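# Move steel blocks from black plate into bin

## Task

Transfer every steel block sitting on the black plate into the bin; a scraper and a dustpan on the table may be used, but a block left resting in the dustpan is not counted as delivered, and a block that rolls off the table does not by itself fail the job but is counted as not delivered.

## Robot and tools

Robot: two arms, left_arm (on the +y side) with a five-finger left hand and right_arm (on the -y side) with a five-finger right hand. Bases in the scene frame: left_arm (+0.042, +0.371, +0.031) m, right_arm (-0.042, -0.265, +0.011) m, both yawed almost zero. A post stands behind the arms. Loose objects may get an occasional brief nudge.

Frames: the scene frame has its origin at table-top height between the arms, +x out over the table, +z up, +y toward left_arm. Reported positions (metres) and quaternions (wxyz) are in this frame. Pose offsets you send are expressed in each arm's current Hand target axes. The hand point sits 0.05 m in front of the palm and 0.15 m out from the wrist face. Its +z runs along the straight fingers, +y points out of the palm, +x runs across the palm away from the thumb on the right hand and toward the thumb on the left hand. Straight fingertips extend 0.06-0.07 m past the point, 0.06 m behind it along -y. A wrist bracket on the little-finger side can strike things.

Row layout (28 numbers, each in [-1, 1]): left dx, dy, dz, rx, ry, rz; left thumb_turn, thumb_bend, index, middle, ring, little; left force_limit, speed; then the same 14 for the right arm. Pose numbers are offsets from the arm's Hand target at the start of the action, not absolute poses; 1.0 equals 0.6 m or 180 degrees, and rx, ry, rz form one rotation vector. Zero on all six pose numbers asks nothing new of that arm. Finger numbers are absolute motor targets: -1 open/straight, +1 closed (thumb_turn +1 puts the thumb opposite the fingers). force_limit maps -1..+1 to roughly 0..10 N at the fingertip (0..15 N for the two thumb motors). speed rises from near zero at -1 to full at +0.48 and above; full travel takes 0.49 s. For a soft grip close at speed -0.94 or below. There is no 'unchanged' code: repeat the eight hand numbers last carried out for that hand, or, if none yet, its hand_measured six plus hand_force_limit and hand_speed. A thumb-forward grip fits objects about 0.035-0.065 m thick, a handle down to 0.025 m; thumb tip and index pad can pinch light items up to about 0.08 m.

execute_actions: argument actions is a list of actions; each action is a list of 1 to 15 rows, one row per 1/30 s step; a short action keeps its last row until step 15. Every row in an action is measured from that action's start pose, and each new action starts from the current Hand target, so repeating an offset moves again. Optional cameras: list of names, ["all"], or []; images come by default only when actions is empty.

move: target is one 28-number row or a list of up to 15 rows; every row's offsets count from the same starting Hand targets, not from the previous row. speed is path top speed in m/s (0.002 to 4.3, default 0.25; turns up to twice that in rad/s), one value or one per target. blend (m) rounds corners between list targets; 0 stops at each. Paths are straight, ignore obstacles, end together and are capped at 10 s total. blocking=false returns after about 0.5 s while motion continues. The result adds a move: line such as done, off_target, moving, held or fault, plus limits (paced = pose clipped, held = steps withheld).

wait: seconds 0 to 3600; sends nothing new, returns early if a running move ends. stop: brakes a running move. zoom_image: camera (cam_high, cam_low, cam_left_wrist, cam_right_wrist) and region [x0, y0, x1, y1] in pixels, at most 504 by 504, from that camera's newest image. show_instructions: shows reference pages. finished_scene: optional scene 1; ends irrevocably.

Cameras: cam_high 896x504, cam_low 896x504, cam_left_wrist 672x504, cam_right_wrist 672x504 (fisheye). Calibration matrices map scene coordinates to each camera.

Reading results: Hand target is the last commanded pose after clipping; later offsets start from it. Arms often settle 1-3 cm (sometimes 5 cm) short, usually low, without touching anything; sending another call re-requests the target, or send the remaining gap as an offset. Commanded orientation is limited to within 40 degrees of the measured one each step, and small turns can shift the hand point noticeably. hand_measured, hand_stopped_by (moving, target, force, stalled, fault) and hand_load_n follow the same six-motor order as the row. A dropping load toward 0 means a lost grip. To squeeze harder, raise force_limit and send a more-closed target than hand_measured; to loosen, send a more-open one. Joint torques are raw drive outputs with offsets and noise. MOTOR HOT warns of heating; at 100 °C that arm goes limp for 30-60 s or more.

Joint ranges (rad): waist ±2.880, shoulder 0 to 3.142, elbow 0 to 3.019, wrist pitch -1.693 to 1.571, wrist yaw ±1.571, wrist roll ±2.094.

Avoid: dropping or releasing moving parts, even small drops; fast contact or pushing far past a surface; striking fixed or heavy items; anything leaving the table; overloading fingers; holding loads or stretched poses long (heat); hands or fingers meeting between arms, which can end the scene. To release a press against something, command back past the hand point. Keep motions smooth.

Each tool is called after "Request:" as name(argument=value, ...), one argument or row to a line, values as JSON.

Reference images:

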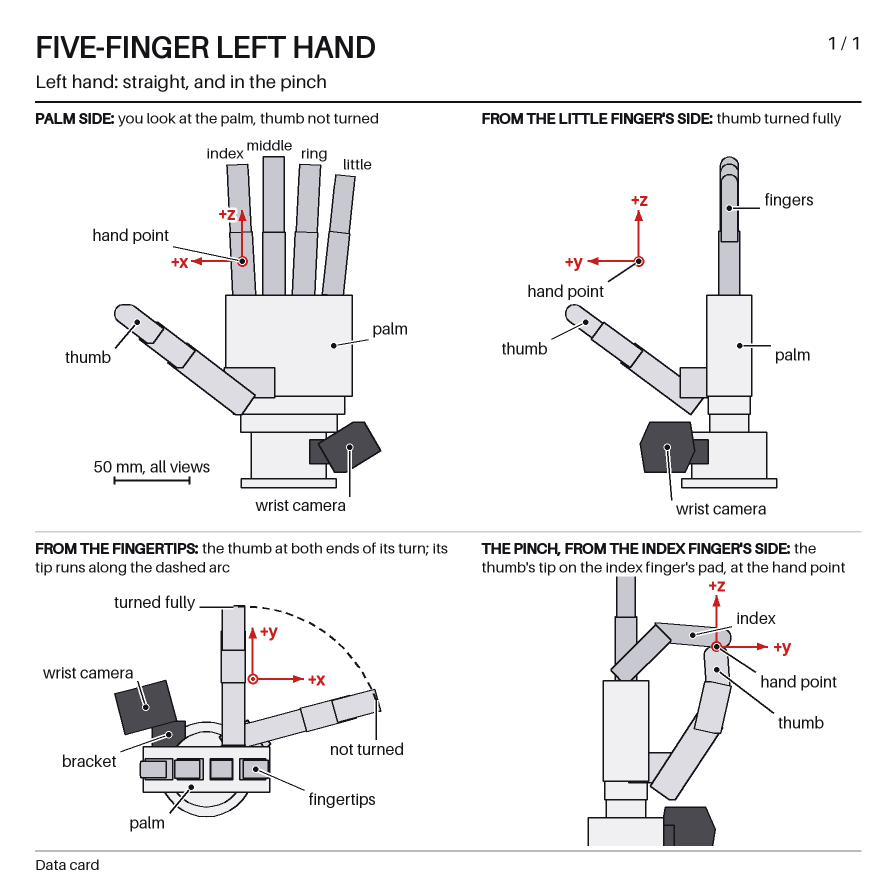

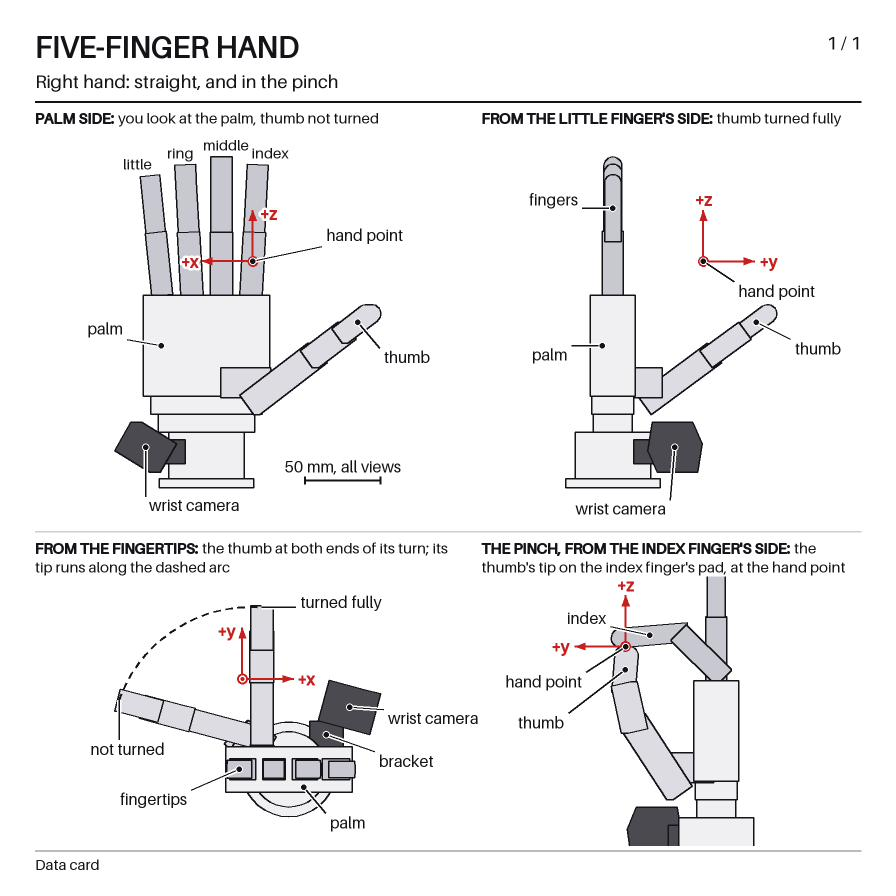

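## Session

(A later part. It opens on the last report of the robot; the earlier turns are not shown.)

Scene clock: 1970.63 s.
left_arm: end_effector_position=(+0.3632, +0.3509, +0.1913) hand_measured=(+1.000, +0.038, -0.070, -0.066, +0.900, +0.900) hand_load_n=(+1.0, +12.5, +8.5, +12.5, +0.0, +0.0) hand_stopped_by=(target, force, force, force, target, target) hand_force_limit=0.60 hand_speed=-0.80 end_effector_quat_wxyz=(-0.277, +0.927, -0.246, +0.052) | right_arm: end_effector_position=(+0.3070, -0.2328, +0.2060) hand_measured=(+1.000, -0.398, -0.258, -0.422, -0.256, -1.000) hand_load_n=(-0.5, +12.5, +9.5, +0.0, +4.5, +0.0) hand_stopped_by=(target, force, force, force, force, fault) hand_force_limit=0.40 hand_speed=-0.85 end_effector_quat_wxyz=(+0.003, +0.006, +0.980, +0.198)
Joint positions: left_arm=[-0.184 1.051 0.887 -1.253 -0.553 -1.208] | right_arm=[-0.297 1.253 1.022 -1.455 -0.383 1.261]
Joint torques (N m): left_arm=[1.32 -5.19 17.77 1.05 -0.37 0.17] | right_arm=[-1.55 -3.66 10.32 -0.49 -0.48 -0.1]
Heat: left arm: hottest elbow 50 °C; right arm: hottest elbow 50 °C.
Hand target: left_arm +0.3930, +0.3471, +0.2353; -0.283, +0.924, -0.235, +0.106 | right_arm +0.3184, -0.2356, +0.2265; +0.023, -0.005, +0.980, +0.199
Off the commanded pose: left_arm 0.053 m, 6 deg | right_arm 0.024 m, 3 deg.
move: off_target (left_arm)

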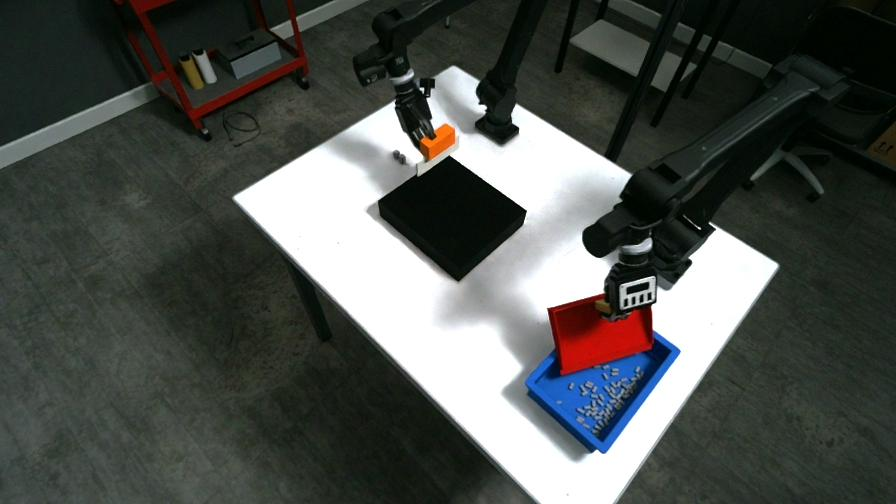

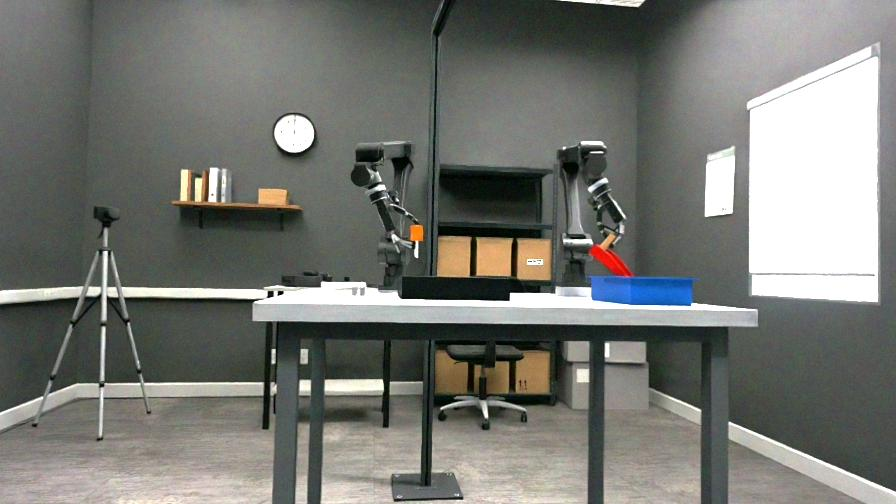

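Request:
move(
  target=[0.0289,-0.0017,-0.0782,0.1667,0,0,1,0.5,0.7,0.7,0.9,0.9,0.6,-0.8,-0.1012,-0.2443,-0.1283,0.25,0.0048,-0.0103,1,0.1,0.3,0.3,0.3,-1,0.4,-0.85],
  speed=0.12,
  cameras=["cam_high","cam_low"],
)

Request:
zoom_image(
  camera="cam_high",
  region=[510, 280, 690, 460],
)

Request:
zoom_image(
  camera="cam_high",
  region=[340, 90, 560, 290],
)

Scene clock: 2004.77 s.
left_arm: end_effector_position=(+0.3729, +0.3253, +0.2395) hand_measured=(+1.000, +0.038, -0.070, -0.066, +0.900, +0.900) hand_load_n=(+1.0, +12.0, +8.0, +12.0, +0.0, +0.0) hand_stopped_by=(target, force, force, force, target, target) hand_force_limit=0.60 hand_speed=-0.80 end_effector_quat_wxyz=(-0.511, +0.820, -0.226, +0.127) | right_arm: end_effector_position=(+0.3586, -0.3948, +0.2199) hand_measured=(+1.000, -0.398, -0.258, -0.422, -0.256, -1.000) hand_load_n=(-0.5, +13.0, +9.0, +0.5, +4.5, +0.0) hand_stopped_by=(target, force, force, force, force, fault) hand_force_limit=0.40 hand_speed=-0.85 end_effector_quat_wxyz=(-0.012, -0.006, +0.984, -0.176)
Joint positions: left_arm=[-0.579 1.128 0.919 -1.526 -1.102 -1.728] | right_arm=[-0.303 1.353 1.278 -1.406 0.344 1.237]
Joint torques (N m): left_arm=[0.32 -4.01 16.58 -0.64 -1.66 -0.08] | right_arm=[-0.73 -5.6 11.04 0.69 0.47 -0.1]
Heat: left arm: hottest elbow 51 °C; right arm: hottest elbow 50 °C.
Hand target: left_arm +0.3929, +0.3171, +0.2753; -0.513, +0.819, -0.200, +0.164 | right_arm +0.3784, -0.4006, +0.2431; +0.019, -0.012, +0.981, -0.192
Off the commanded pose: left_arm 0.042 m, 5 deg | right_arm 0.031 m, 4 deg.
move: off_target (left_arm, right_arm)

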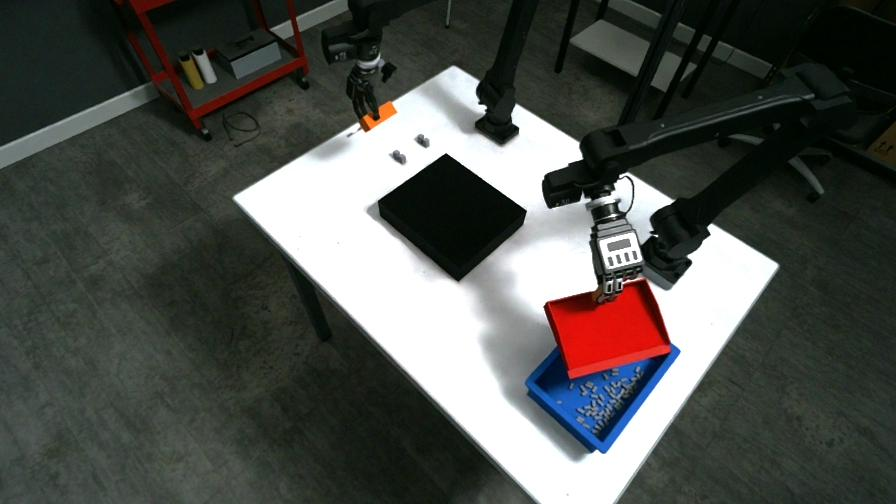

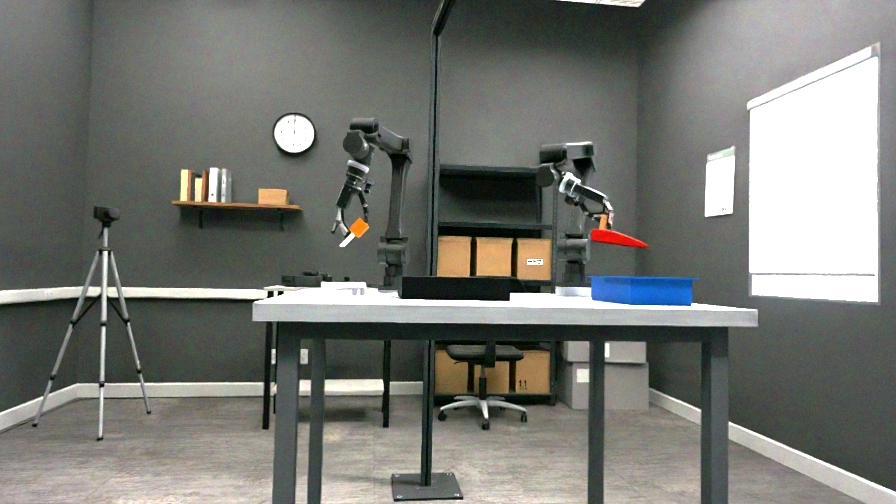

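Scaled by 2.800.

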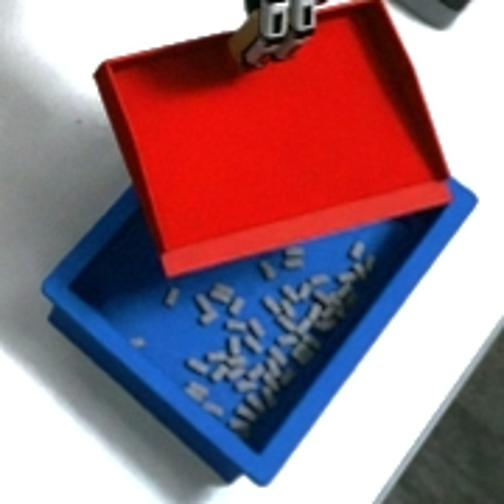

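Scaled by 2.291.

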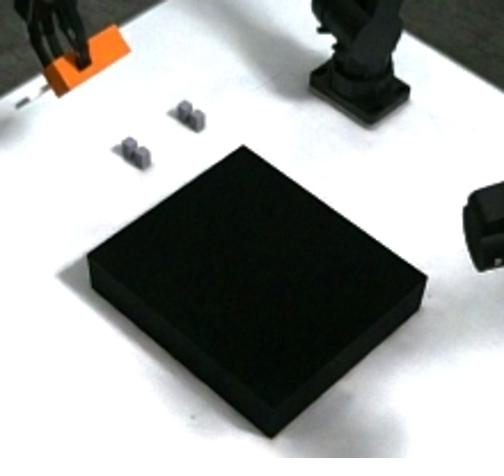

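Request:
move(
  target=[0.1748,0.1507,-0.1389,0.004,0.308,0.1274,1,0.5,0.7,0.7,0.9,0.9,0.6,-0.8,-0.0097,0.0162,0.1737,0.2496,0.0041,-0.0105,1,0.1,0.3,0.3,0.3,-1,0.4,-0.85],
  speed=0.12,
  cameras=["cam_high","cam_low"],
)

Request:
zoom_image(
  camera="cam_high",
  region=[510, 280, 690, 460],
)

Request:
zoom_image(
  camera="cam_low",
  region=[300, 190, 720, 330],
)

Scene clock: 2030.57 s.
left_arm: end_effector_position=(+0.4144, +0.1676, +0.2064) hand_measured=(+1.000, +0.038, -0.070, -0.066, +0.900, +0.900) hand_load_n=(+1.5, +12.0, +8.0, +12.0, +0.0, +0.5) hand_stopped_by=(target, force, force, force, target, target) hand_force_limit=0.60 hand_speed=-0.80 end_effector_quat_wxyz=(-0.378, +0.593, -0.594, +0.391) | right_arm: end_effector_position=(+0.3765, -0.4340, +0.1334) hand_measured=(+1.000, -0.398, -0.258, -0.422, -0.256, -1.000) hand_load_n=(-0.5, +12.5, +8.5, +0.0, +4.0, +0.0) hand_stopped_by=(target, force, force, force, force, fault) hand_force_limit=0.40 hand_speed=-0.85 end_effector_quat_wxyz=(-0.006, -0.026, +0.839, -0.544)
Joint positions: left_arm=[-0.635 0.942 0.591 -0.156 -0.57 -0.308] | right_arm=[-0.041 1.448 0.947 -0.929 1.145 1.375]
Joint torques (N m): left_arm=[1.44 -3.25 13.14 3.88 -0.2 0.16] | right_arm=[0.44 -5.83 6.99 0.77 1.21 0.15]
Heat: left arm: hottest elbow 53 °C; right arm: hottest elbow 49 °C.
Hand target: left_arm +0.4300, +0.1650, +0.2352; -0.388, +0.592, -0.565, +0.423 | right_arm +0.3884, -0.4306, +0.1431; +0.013, -0.019, +0.833, -0.552
Off the commanded pose: left_arm 0.033 m, 5 deg | right_arm 0.016 m, 3 deg.
move: off_target (left_arm, right_arm)

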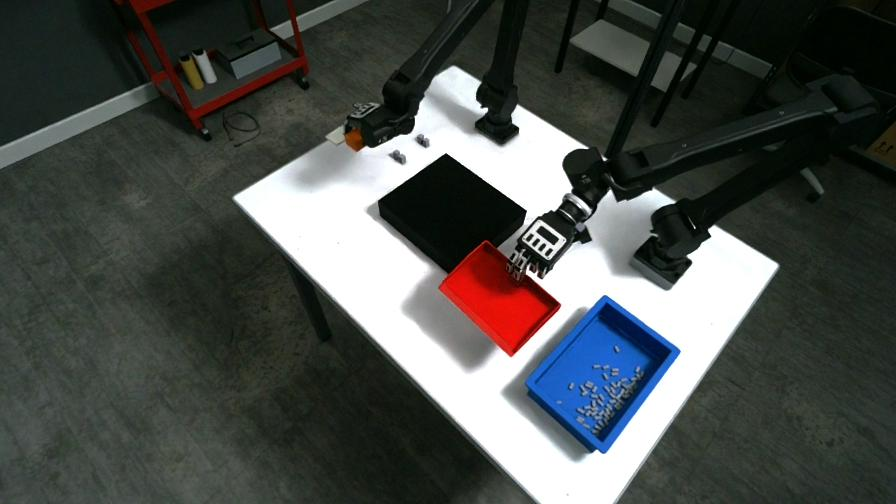

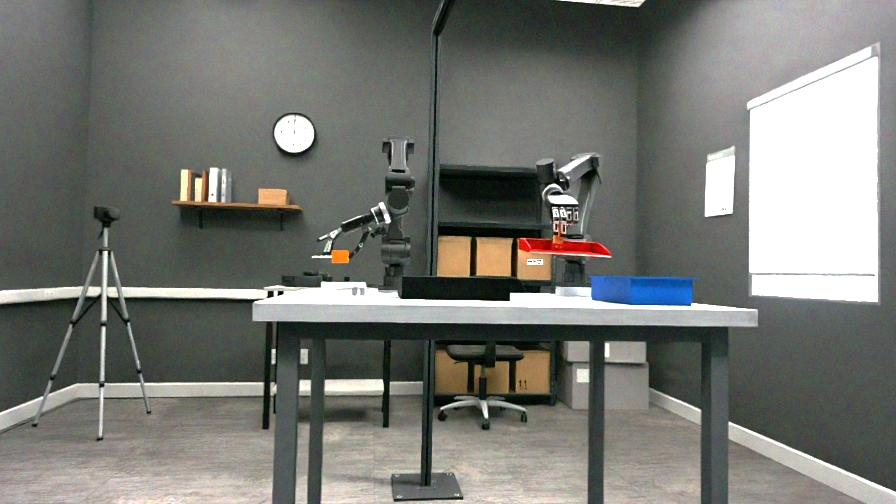

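Scaled by 2.800.

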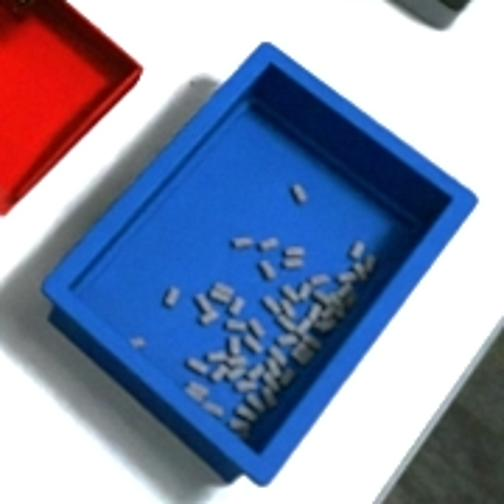

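Scaled by 1.200.

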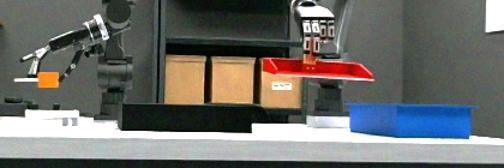

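Request:
move(
  target=[-0.0114,0.1719,0.0622,0.0167,-0.0038,0.0104,1,0.5,0.7,0.7,0.9,0.9,0.6,-0.8,0,0.1073,0.0453,0.0006,-0.0048,0.0112,1,0.1,0.3,0.3,0.3,-1,0.4,-0.85],
  speed=0.08,
  cameras=["cam_high","cam_low"],
)

Request:
zoom_image(
  camera="cam_low",
  region=[460, 190, 660, 310],
)

Request:
zoom_image(
  camera="cam_low",
  region=[260, 210, 420, 310],
)

Scene clock: 2050.03 s.
left_arm: end_effector_position=(+0.4148, +0.1736, +0.0994) hand_measured=(+1.000, +0.038, -0.070, -0.066, +0.900, +0.900) hand_load_n=(+1.5, +12.0, +8.0, +12.0, +0.0, +0.0) hand_stopped_by=(target, force, force, force, target, target) hand_force_limit=0.60 hand_speed=-0.80 end_effector_quat_wxyz=(-0.404, +0.578, -0.588, +0.396) | right_arm: end_effector_position=(+0.3757, -0.4348, +0.0645) hand_measured=(+1.000, -0.398, -0.258, -0.422, -0.256, -1.000) hand_load_n=(-0.5, +13.0, +9.0, +0.0, +4.0, +0.0) hand_stopped_by=(target, force, force, force, force, fault) hand_force_limit=0.40 hand_speed=-0.85 end_effector_quat_wxyz=(+0.010, -0.013, +0.838, -0.545)
Joint positions: left_arm=[-0.647 1.192 0.37 0.367 -0.613 -0.256] | right_arm=[-0.043 1.548 0.832 -0.676 1.147 1.378]
Joint torques (N m): left_arm=[0.15 -4.37 10.24 3.92 -0.48 0.16] | right_arm=[0.5 -6.12 6.01 0.83 1.15 0.11]
Heat: left arm: hottest elbow 50 °C; right arm: hottest elbow 46 °C.
Hand target: left_arm +0.4298, +0.1649, +0.1253; -0.413, +0.575, -0.561, +0.428 | right_arm +0.3884, -0.4306, +0.0732; +0.029, -0.008, +0.833, -0.553
Off the commanded pose: left_arm 0.031 m, 5 deg | right_arm 0.016 m, 2 deg.
move: off_target (left_arm, right_arm)

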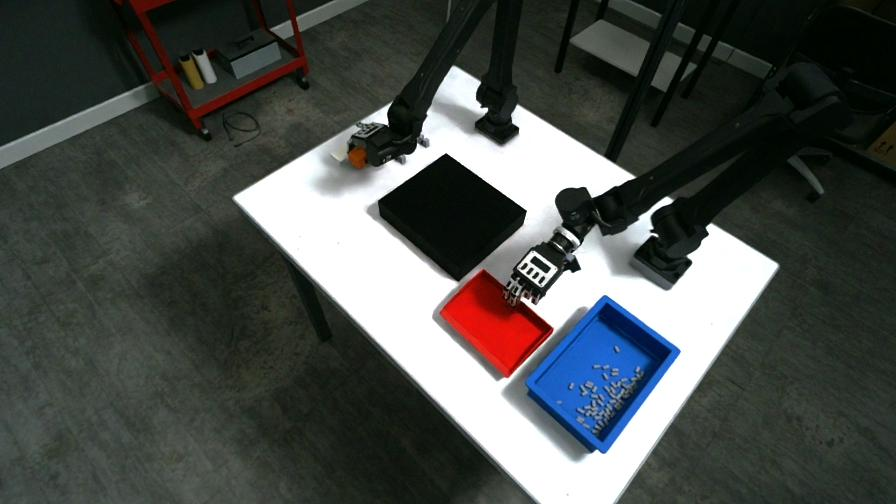

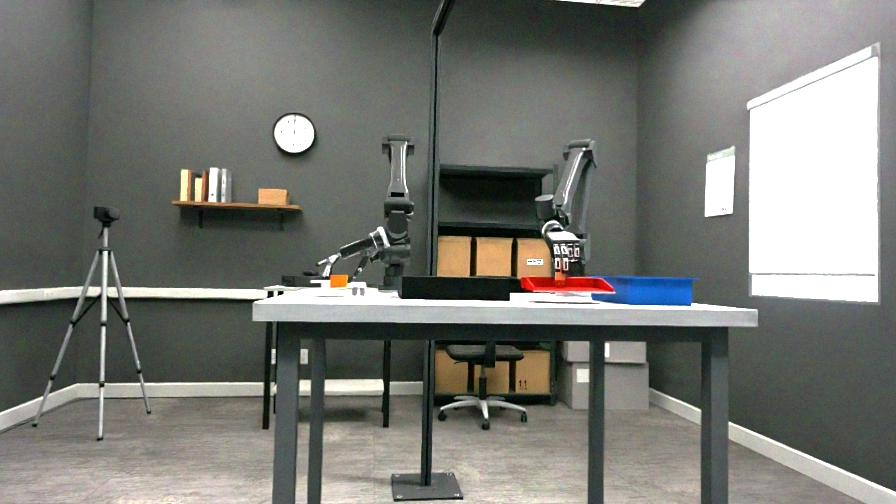

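Scaled by 2.520.

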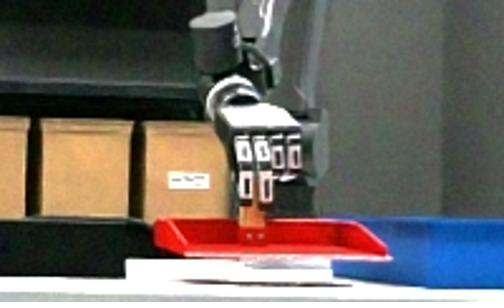

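Scaled by 3.150.

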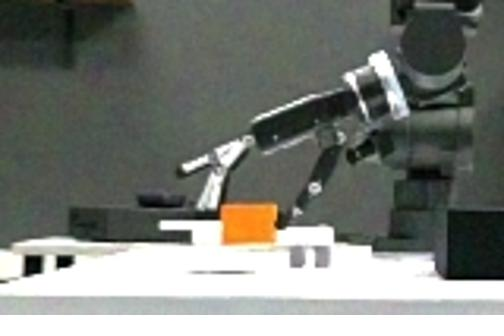

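Request:
move(
  target=[-0.0013,0.0446,0.0136,0,0,0,1,0.5,0.7,0.7,0.9,0.9,0.6,-0.8,0,0.0337,0.0142,0,0,0,1,0.1,0.3,0.3,0.3,-1,0.4,-0.85],
  speed=0.04,
  cameras=["cam_high","cam_low"],
)

Request:
zoom_image(
  camera="cam_low",
  region=[460, 230, 660, 330],
)

Request:
zoom_image(
  camera="cam_low",
  region=[280, 240, 400, 310],
)

Scene clock: 2069.47 s.
left_arm: end_effector_position=(+0.4154, +0.1732, +0.0736) hand_measured=(+1.000, +0.038, -0.070, -0.066, +0.900, +0.900) hand_load_n=(+1.5, +11.5, +7.5, +12.0, +0.0, +0.0) hand_stopped_by=(target, force, force, force, target, target) hand_force_limit=0.60 hand_speed=-0.80 end_effector_quat_wxyz=(-0.404, +0.578, -0.587, +0.398) | right_arm: end_effector_position=(+0.3762, -0.4361, +0.0434) hand_measured=(+1.000, -0.398, -0.258, -0.422, -0.256, -1.000) hand_load_n=(-0.5, +13.0, +8.5, +0.0, +4.0, +0.0) hand_stopped_by=(target, force, force, force, force, fault) hand_force_limit=0.40 hand_speed=-0.85 end_effector_quat_wxyz=(+0.010, -0.012, +0.838, -0.545)
Joint positions: left_arm=[-0.647 1.298 0.341 0.505 -0.613 -0.256] | right_arm=[-0.046 1.594 0.813 -0.61 1.147 1.378]
Joint torques (N m): left_arm=[0.44 -5.07 8.9 3.92 -0.49 0.16] | right_arm=[0.32 -6.36 5.64 0.81 1.16 0.11]
Heat: left arm: hottest elbow 47 °C; right arm: hottest elbow 44 °C.
Hand target: left_arm +0.4298, +0.1649, +0.0973; -0.413, +0.575, -0.561, +0.428 | right_arm +0.3892, -0.4306, +0.0513; +0.029, -0.008, +0.833, -0.553
Off the commanded pose: left_arm 0.029 m, 5 deg | right_arm 0.016 m, 2 deg.
move: off_target (left_arm, right_arm)

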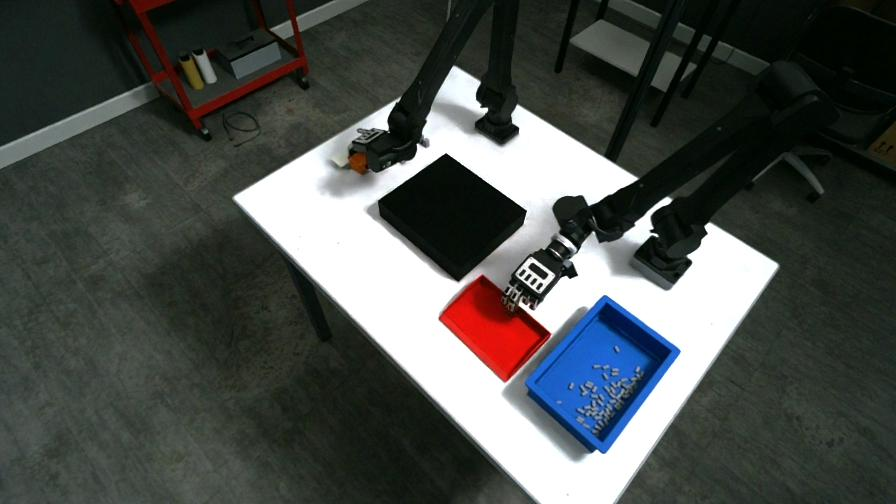

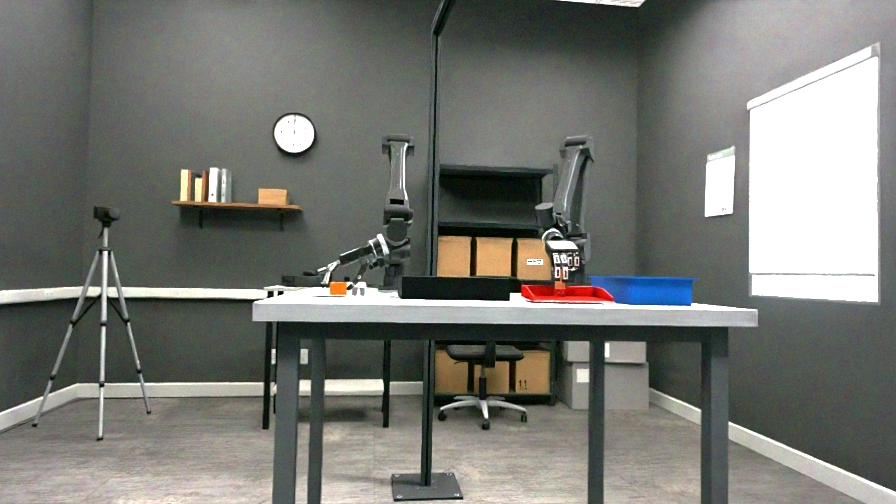

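Scaled by 2.520.

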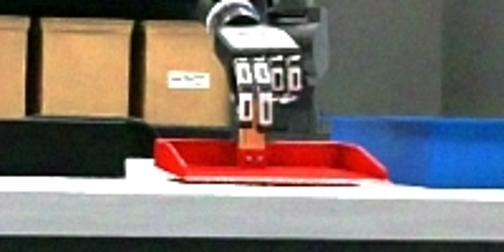

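Scaled by 4.200.

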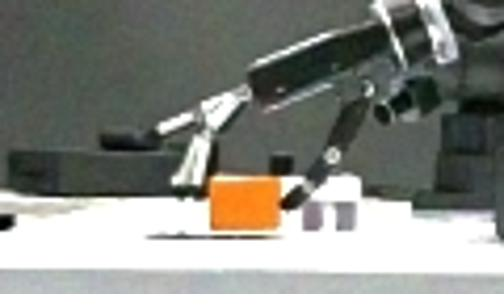

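Request:
move(
  target=[0,0.0143,0.0044,0,0,0,1,0.5,0.7,0.7,0.9,0.9,0.6,-0.8,0,0.0123,0.0052,0,0,0,1,0.1,0.3,0.3,0.3,-1,0.4,-0.85],
  speed=0.02,
  cameras=["cam_high","cam_low"],
)

Request:
zoom_image(
  camera="cam_low",
  region=[460, 230, 660, 330],
)

Request:
zoom_image(
  camera="cam_low",
  region=[280, 240, 400, 310],
)

Scene clock: 2074.47 s.
left_arm: end_effector_position=(+0.4174, +0.1720, +0.0682) hand_measured=(+1.000, +0.038, -0.070, -0.066, +0.900, +0.900) hand_load_n=(+1.5, +12.0, +8.0, +12.0, +0.0, +0.0) hand_stopped_by=(target, force, force, force, target, target) hand_force_limit=0.60 hand_speed=-0.80 end_effector_quat_wxyz=(-0.405, +0.578, -0.584, +0.401) | right_arm: end_effector_position=(+0.3778, -0.4361, +0.0389) hand_measured=(+1.000, -0.398, -0.258, -0.422, -0.256, -1.000) hand_load_n=(-1.0, +13.0, +8.5, +0.0, +4.0, +0.0) hand_stopped_by=(target, force, force, force, force, fault) hand_force_limit=0.40 hand_speed=-0.85 end_effector_quat_wxyz=(+0.009, -0.016, +0.837, -0.548)
Joint positions: left_arm=[-0.647 1.333 0.336 0.554 -0.614 -0.256] | right_arm=[-0.044 1.608 0.812 -0.589 1.151 1.365]
Joint torques (N m): left_arm=[0.21 -4.84 8.27 3.79 -0.45 0.15] | right_arm=[0.44 -6.01 5.29 0.94 0.99 0.12]
Heat: left arm: hottest elbow 47 °C; right arm: hottest elbow 43 °C.
Hand target: left_arm +0.4298, +0.1646, +0.0883; -0.413, +0.575, -0.561, +0.428 | right_arm +0.3895, -0.4306, +0.0433; +0.029, -0.008, +0.833, -0.553
Off the commanded pose: left_arm 0.025 m, 4 deg | right_arm 0.014 m, 2 deg.
move: off_target (left_arm, right_arm)

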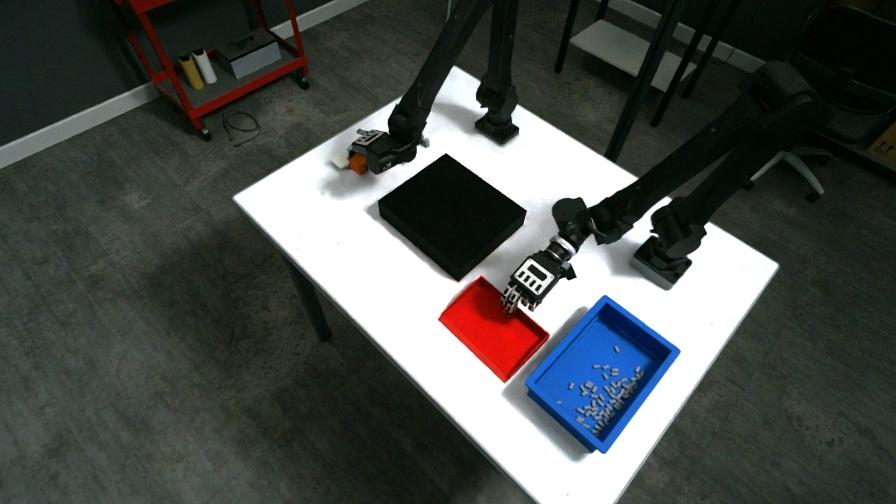

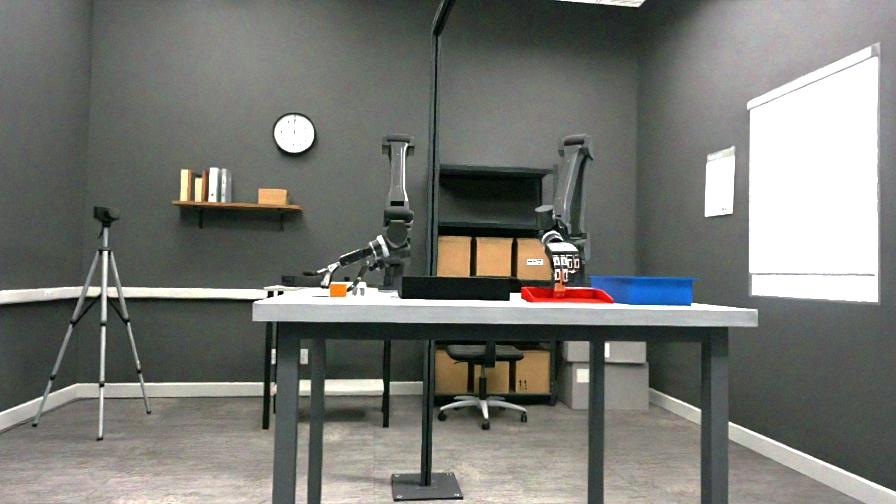

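Scaled by 2.520.

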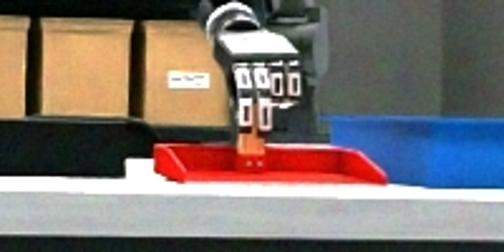

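Scaled by 4.200.

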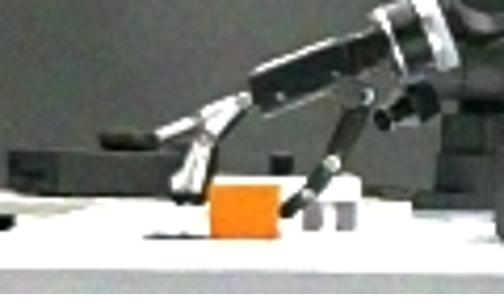

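Request:
move(
  target=[0,0,0,0,0,0,1,-0.5,-0.6,-0.6,0.9,0.9,0.6,-0.7,0,0,0,0,0,0,1,-0.85,-0.75,-0.8,-0.75,-1,0.4,-0.7],
  speed=0.05,
  cameras=["all"],
)

Request:
zoom_image(
  camera="cam_low",
  region=[280, 240, 400, 310],
)

Scene clock: 2081.10 s.
left_arm: end_effector_position=(+0.4207, +0.1701, +0.0738) hand_measured=(+1.000, -0.500, -0.600, -0.600, +0.900, +0.900) hand_load_n=(+0.0, +0.0, +0.0, +0.0, +0.0, +0.0) hand_stopped_by=(target, target, target, target, target, target) hand_force_limit=0.60 hand_speed=-0.70 end_effector_quat_wxyz=(-0.408, +0.577, -0.576, +0.411) | right_arm: end_effector_position=(+0.3782, -0.4368, +0.0385) hand_measured=(+1.000, -0.850, -0.750, -0.800, -0.750, -1.000) hand_load_n=(+0.0, +0.0, -0.5, +0.0, +0.0, +0.0) hand_stopped_by=(target, target, target, target, target, fault) hand_force_limit=0.40 hand_speed=-0.70 end_effector_quat_wxyz=(+0.010, -0.014, +0.837, -0.548)
Joint positions: left_arm=[-0.647 1.333 0.336 0.581 -0.617 -0.256] | right_arm=[-0.046 1.609 0.812 -0.586 1.151 1.367]
Joint torques (N m): left_arm=[0.38 -5.07 8.29 2.88 -0.27 0.16] | right_arm=[0.56 -6.18 5.29 0.84 0.98 0.11]
Heat: left arm: hottest elbow 46 °C; right arm: hottest elbow 42 °C.
Hand target: left_arm +0.4298, +0.1646, +0.0883; -0.413, +0.575, -0.561, +0.428 | right_arm +0.3895, -0.4306, +0.0433; +0.029, -0.008, +0.833, -0.553
Off the commanded pose: left_arm 0.018 m, 3 deg | right_arm 0.014 m, 2 deg.
move: done
cam_left_wrist: T_world_to_cam=[[0.35813, -0.22765, 0.90549, -0.1779], [-0.56186, -0.82711, 0.01428, 0.37166], [0.74569, -0.51388, -0.42412, -0.0787]] pos_world=[0.33122, 0.22646, 0.1224]
cam_right_wrist: T_world_to_cam=[[-0.29682, 0.34827, -0.88916, 0.29859], [0.80169, 0.59678, -0.03387, -0.04311], [0.51884, -0.72288, -0.45634, -0.37934]] pos_world=[0.32, -0.35248, 0.09093]

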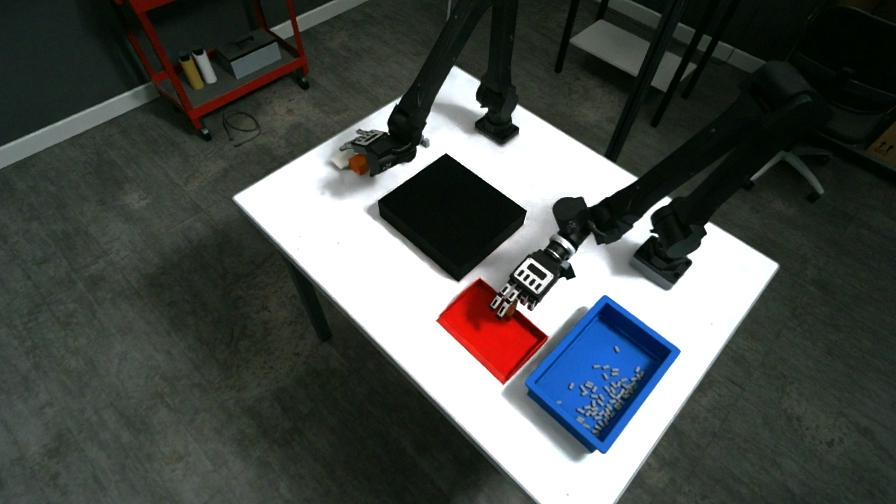

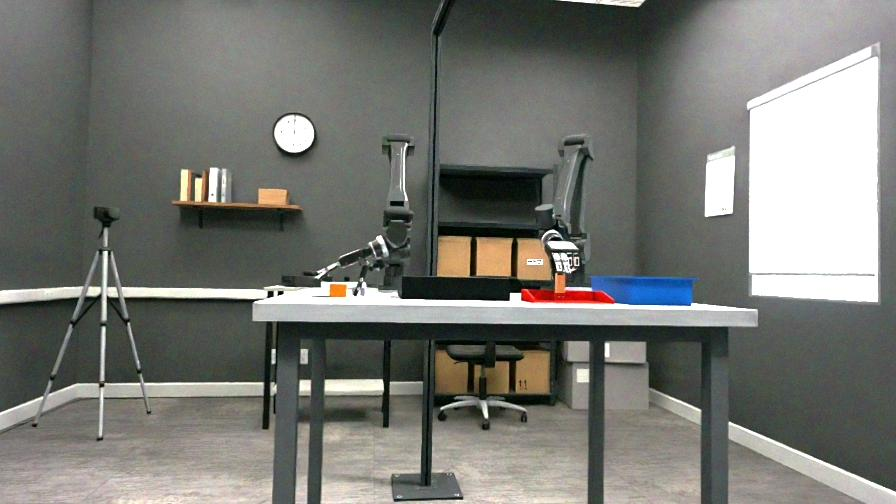

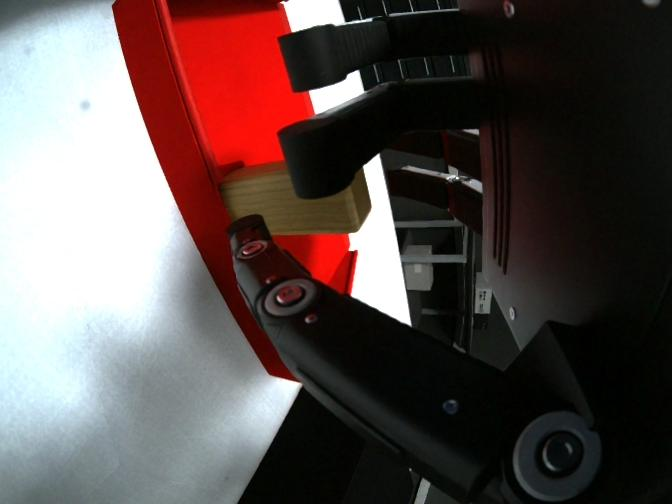

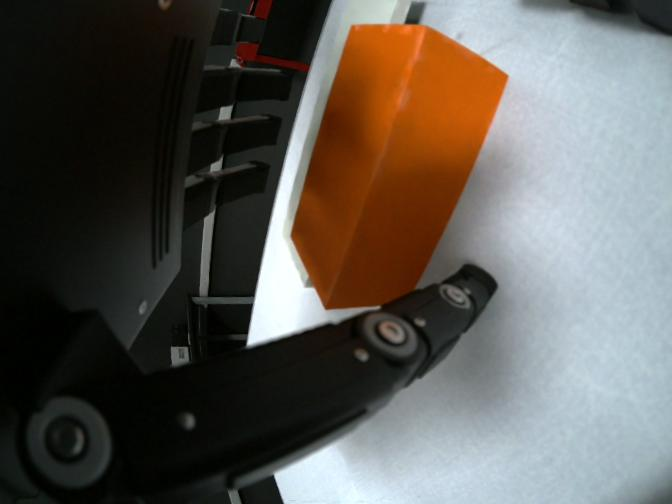

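Scaled by 4.200.

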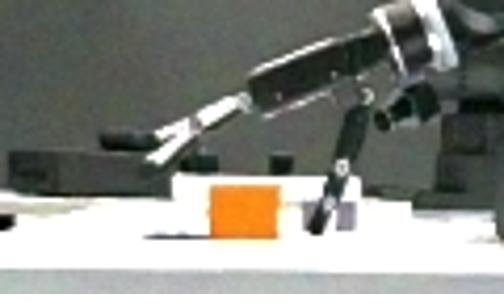

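Request:
move(
  target=[0.0058,-0.191,-0.0581,0,0,0,1,-0.5,-0.6,-0.6,0.9,0.9,0.6,-0.7,-0.0079,-0.1843,-0.0776,0,0,0,1,-0.85,-0.75,-0.8,-0.75,-1,0.4,-0.7],
  speed=0.06,
  cameras=["cam_high","cam_low"],
)

Request:
zoom_image(
  camera="cam_high",
  region=[420, 230, 690, 460],
)

Request:
zoom_image(
  camera="cam_high",
  region=[310, 90, 560, 290],
)

Request:
zoom_image(
  camera="cam_low",
  region=[240, 230, 720, 330],
)

Scene clock: 2089.10 s.
left_arm: end_effector_position=(+0.4153, +0.1747, +0.1711) hand_measured=(+1.000, -0.500, -0.600, -0.600, +0.900, +0.900) hand_load_n=(+0.0, +0.0, +0.0, +0.0, +0.0, +0.0) hand_stopped_by=(target, target, target, target, target, target) hand_force_limit=0.60 hand_speed=-0.70 end_effector_quat_wxyz=(-0.407, +0.578, -0.581, +0.403) | right_arm: end_effector_position=(+0.3695, -0.4364, +0.1357) hand_measured=(+1.000, -0.850, -0.750, -0.800, -0.750, -1.000) hand_load_n=(+0.0, +0.5, +0.0, -0.5, +0.0, +0.0) hand_stopped_by=(target, target, target, target, target, fault) hand_force_limit=0.40 hand_speed=-0.70 end_effector_quat_wxyz=(-0.004, -0.022, +0.837, -0.547)
Joint positions: left_arm=[-0.647 0.988 0.47 0.084 -0.619 -0.256] | right_arm=[-0.046 1.425 0.925 -0.917 1.151 1.368]
Joint torques (N m): left_arm=[0.38 -3.6 15.72 1.24 -0.28 0.16] | right_arm=[0.44 -6.95 9.48 -0.08 0.98 0.11]
Heat: left arm: hottest elbow 46 °C; right arm: hottest elbow 42 °C.
Hand target: left_arm +0.4299, +0.1645, +0.2081; -0.413, +0.575, -0.561, +0.428 | right_arm +0.3897, -0.4305, +0.1634; +0.029, -0.008, +0.833, -0.553
Off the commanded pose: left_arm 0.041 m, 4 deg | right_arm 0.035 m, 4 deg.
move: off_target (left_arm, right_arm)

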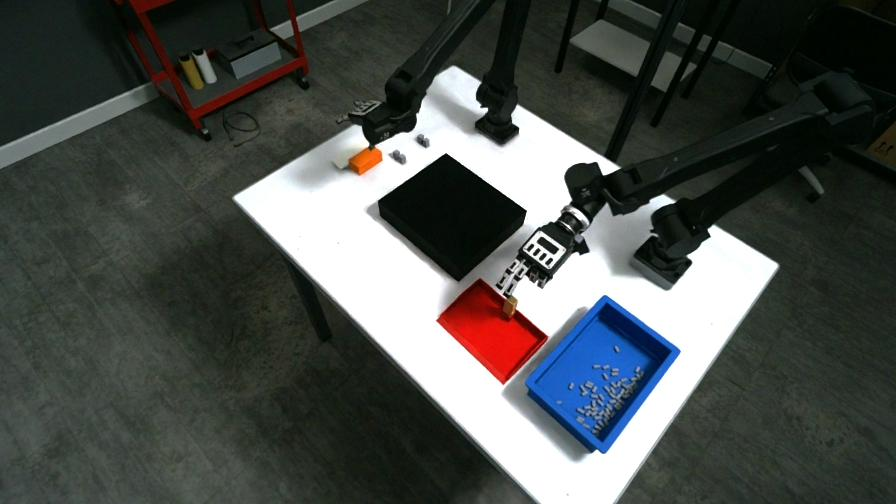

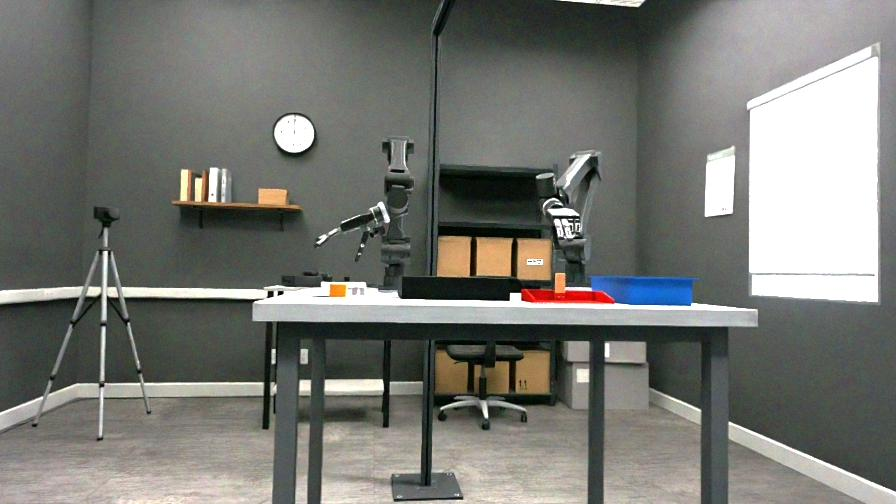

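Scaled by 1.867.

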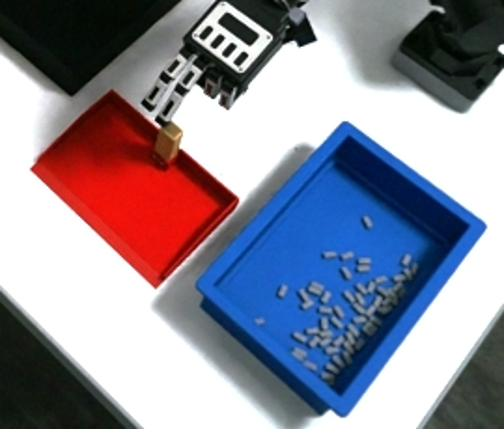

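Scaled by 2.016.

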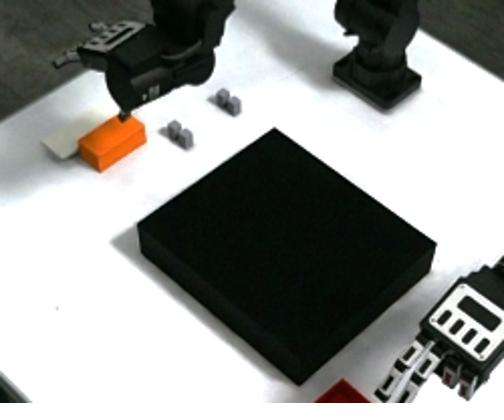

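Scaled by 1.050.

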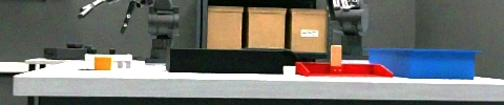

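Request:
zoom_image(
  camera="cam_high",
  region=[340, 190, 470, 310],
)

Request:
zoom_image(
  camera="cam_high",
  region=[430, 120, 570, 250],
)

Request:
zoom_image(
  camera="cam_high",
  region=[530, 290, 690, 460],
)

Scaled by 3.877.

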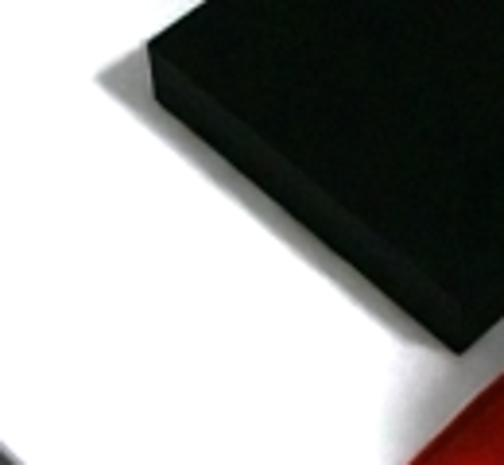

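Scaled by 3.600.

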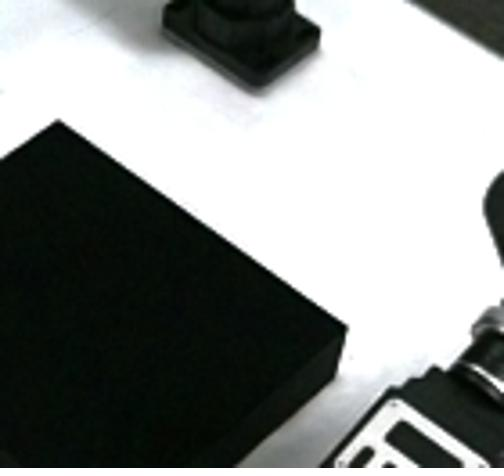

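Scaled by 2.965.

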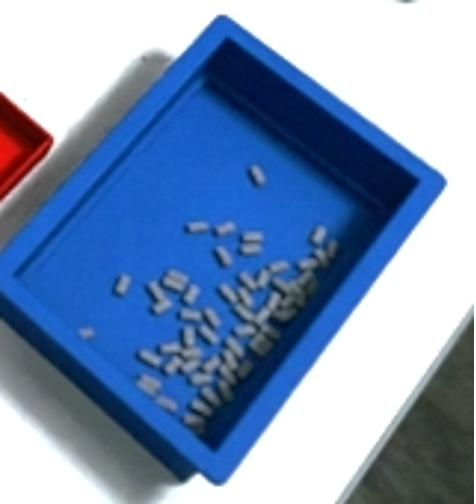

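Request:
finished_scene(
)

The scene is finished: the task was done.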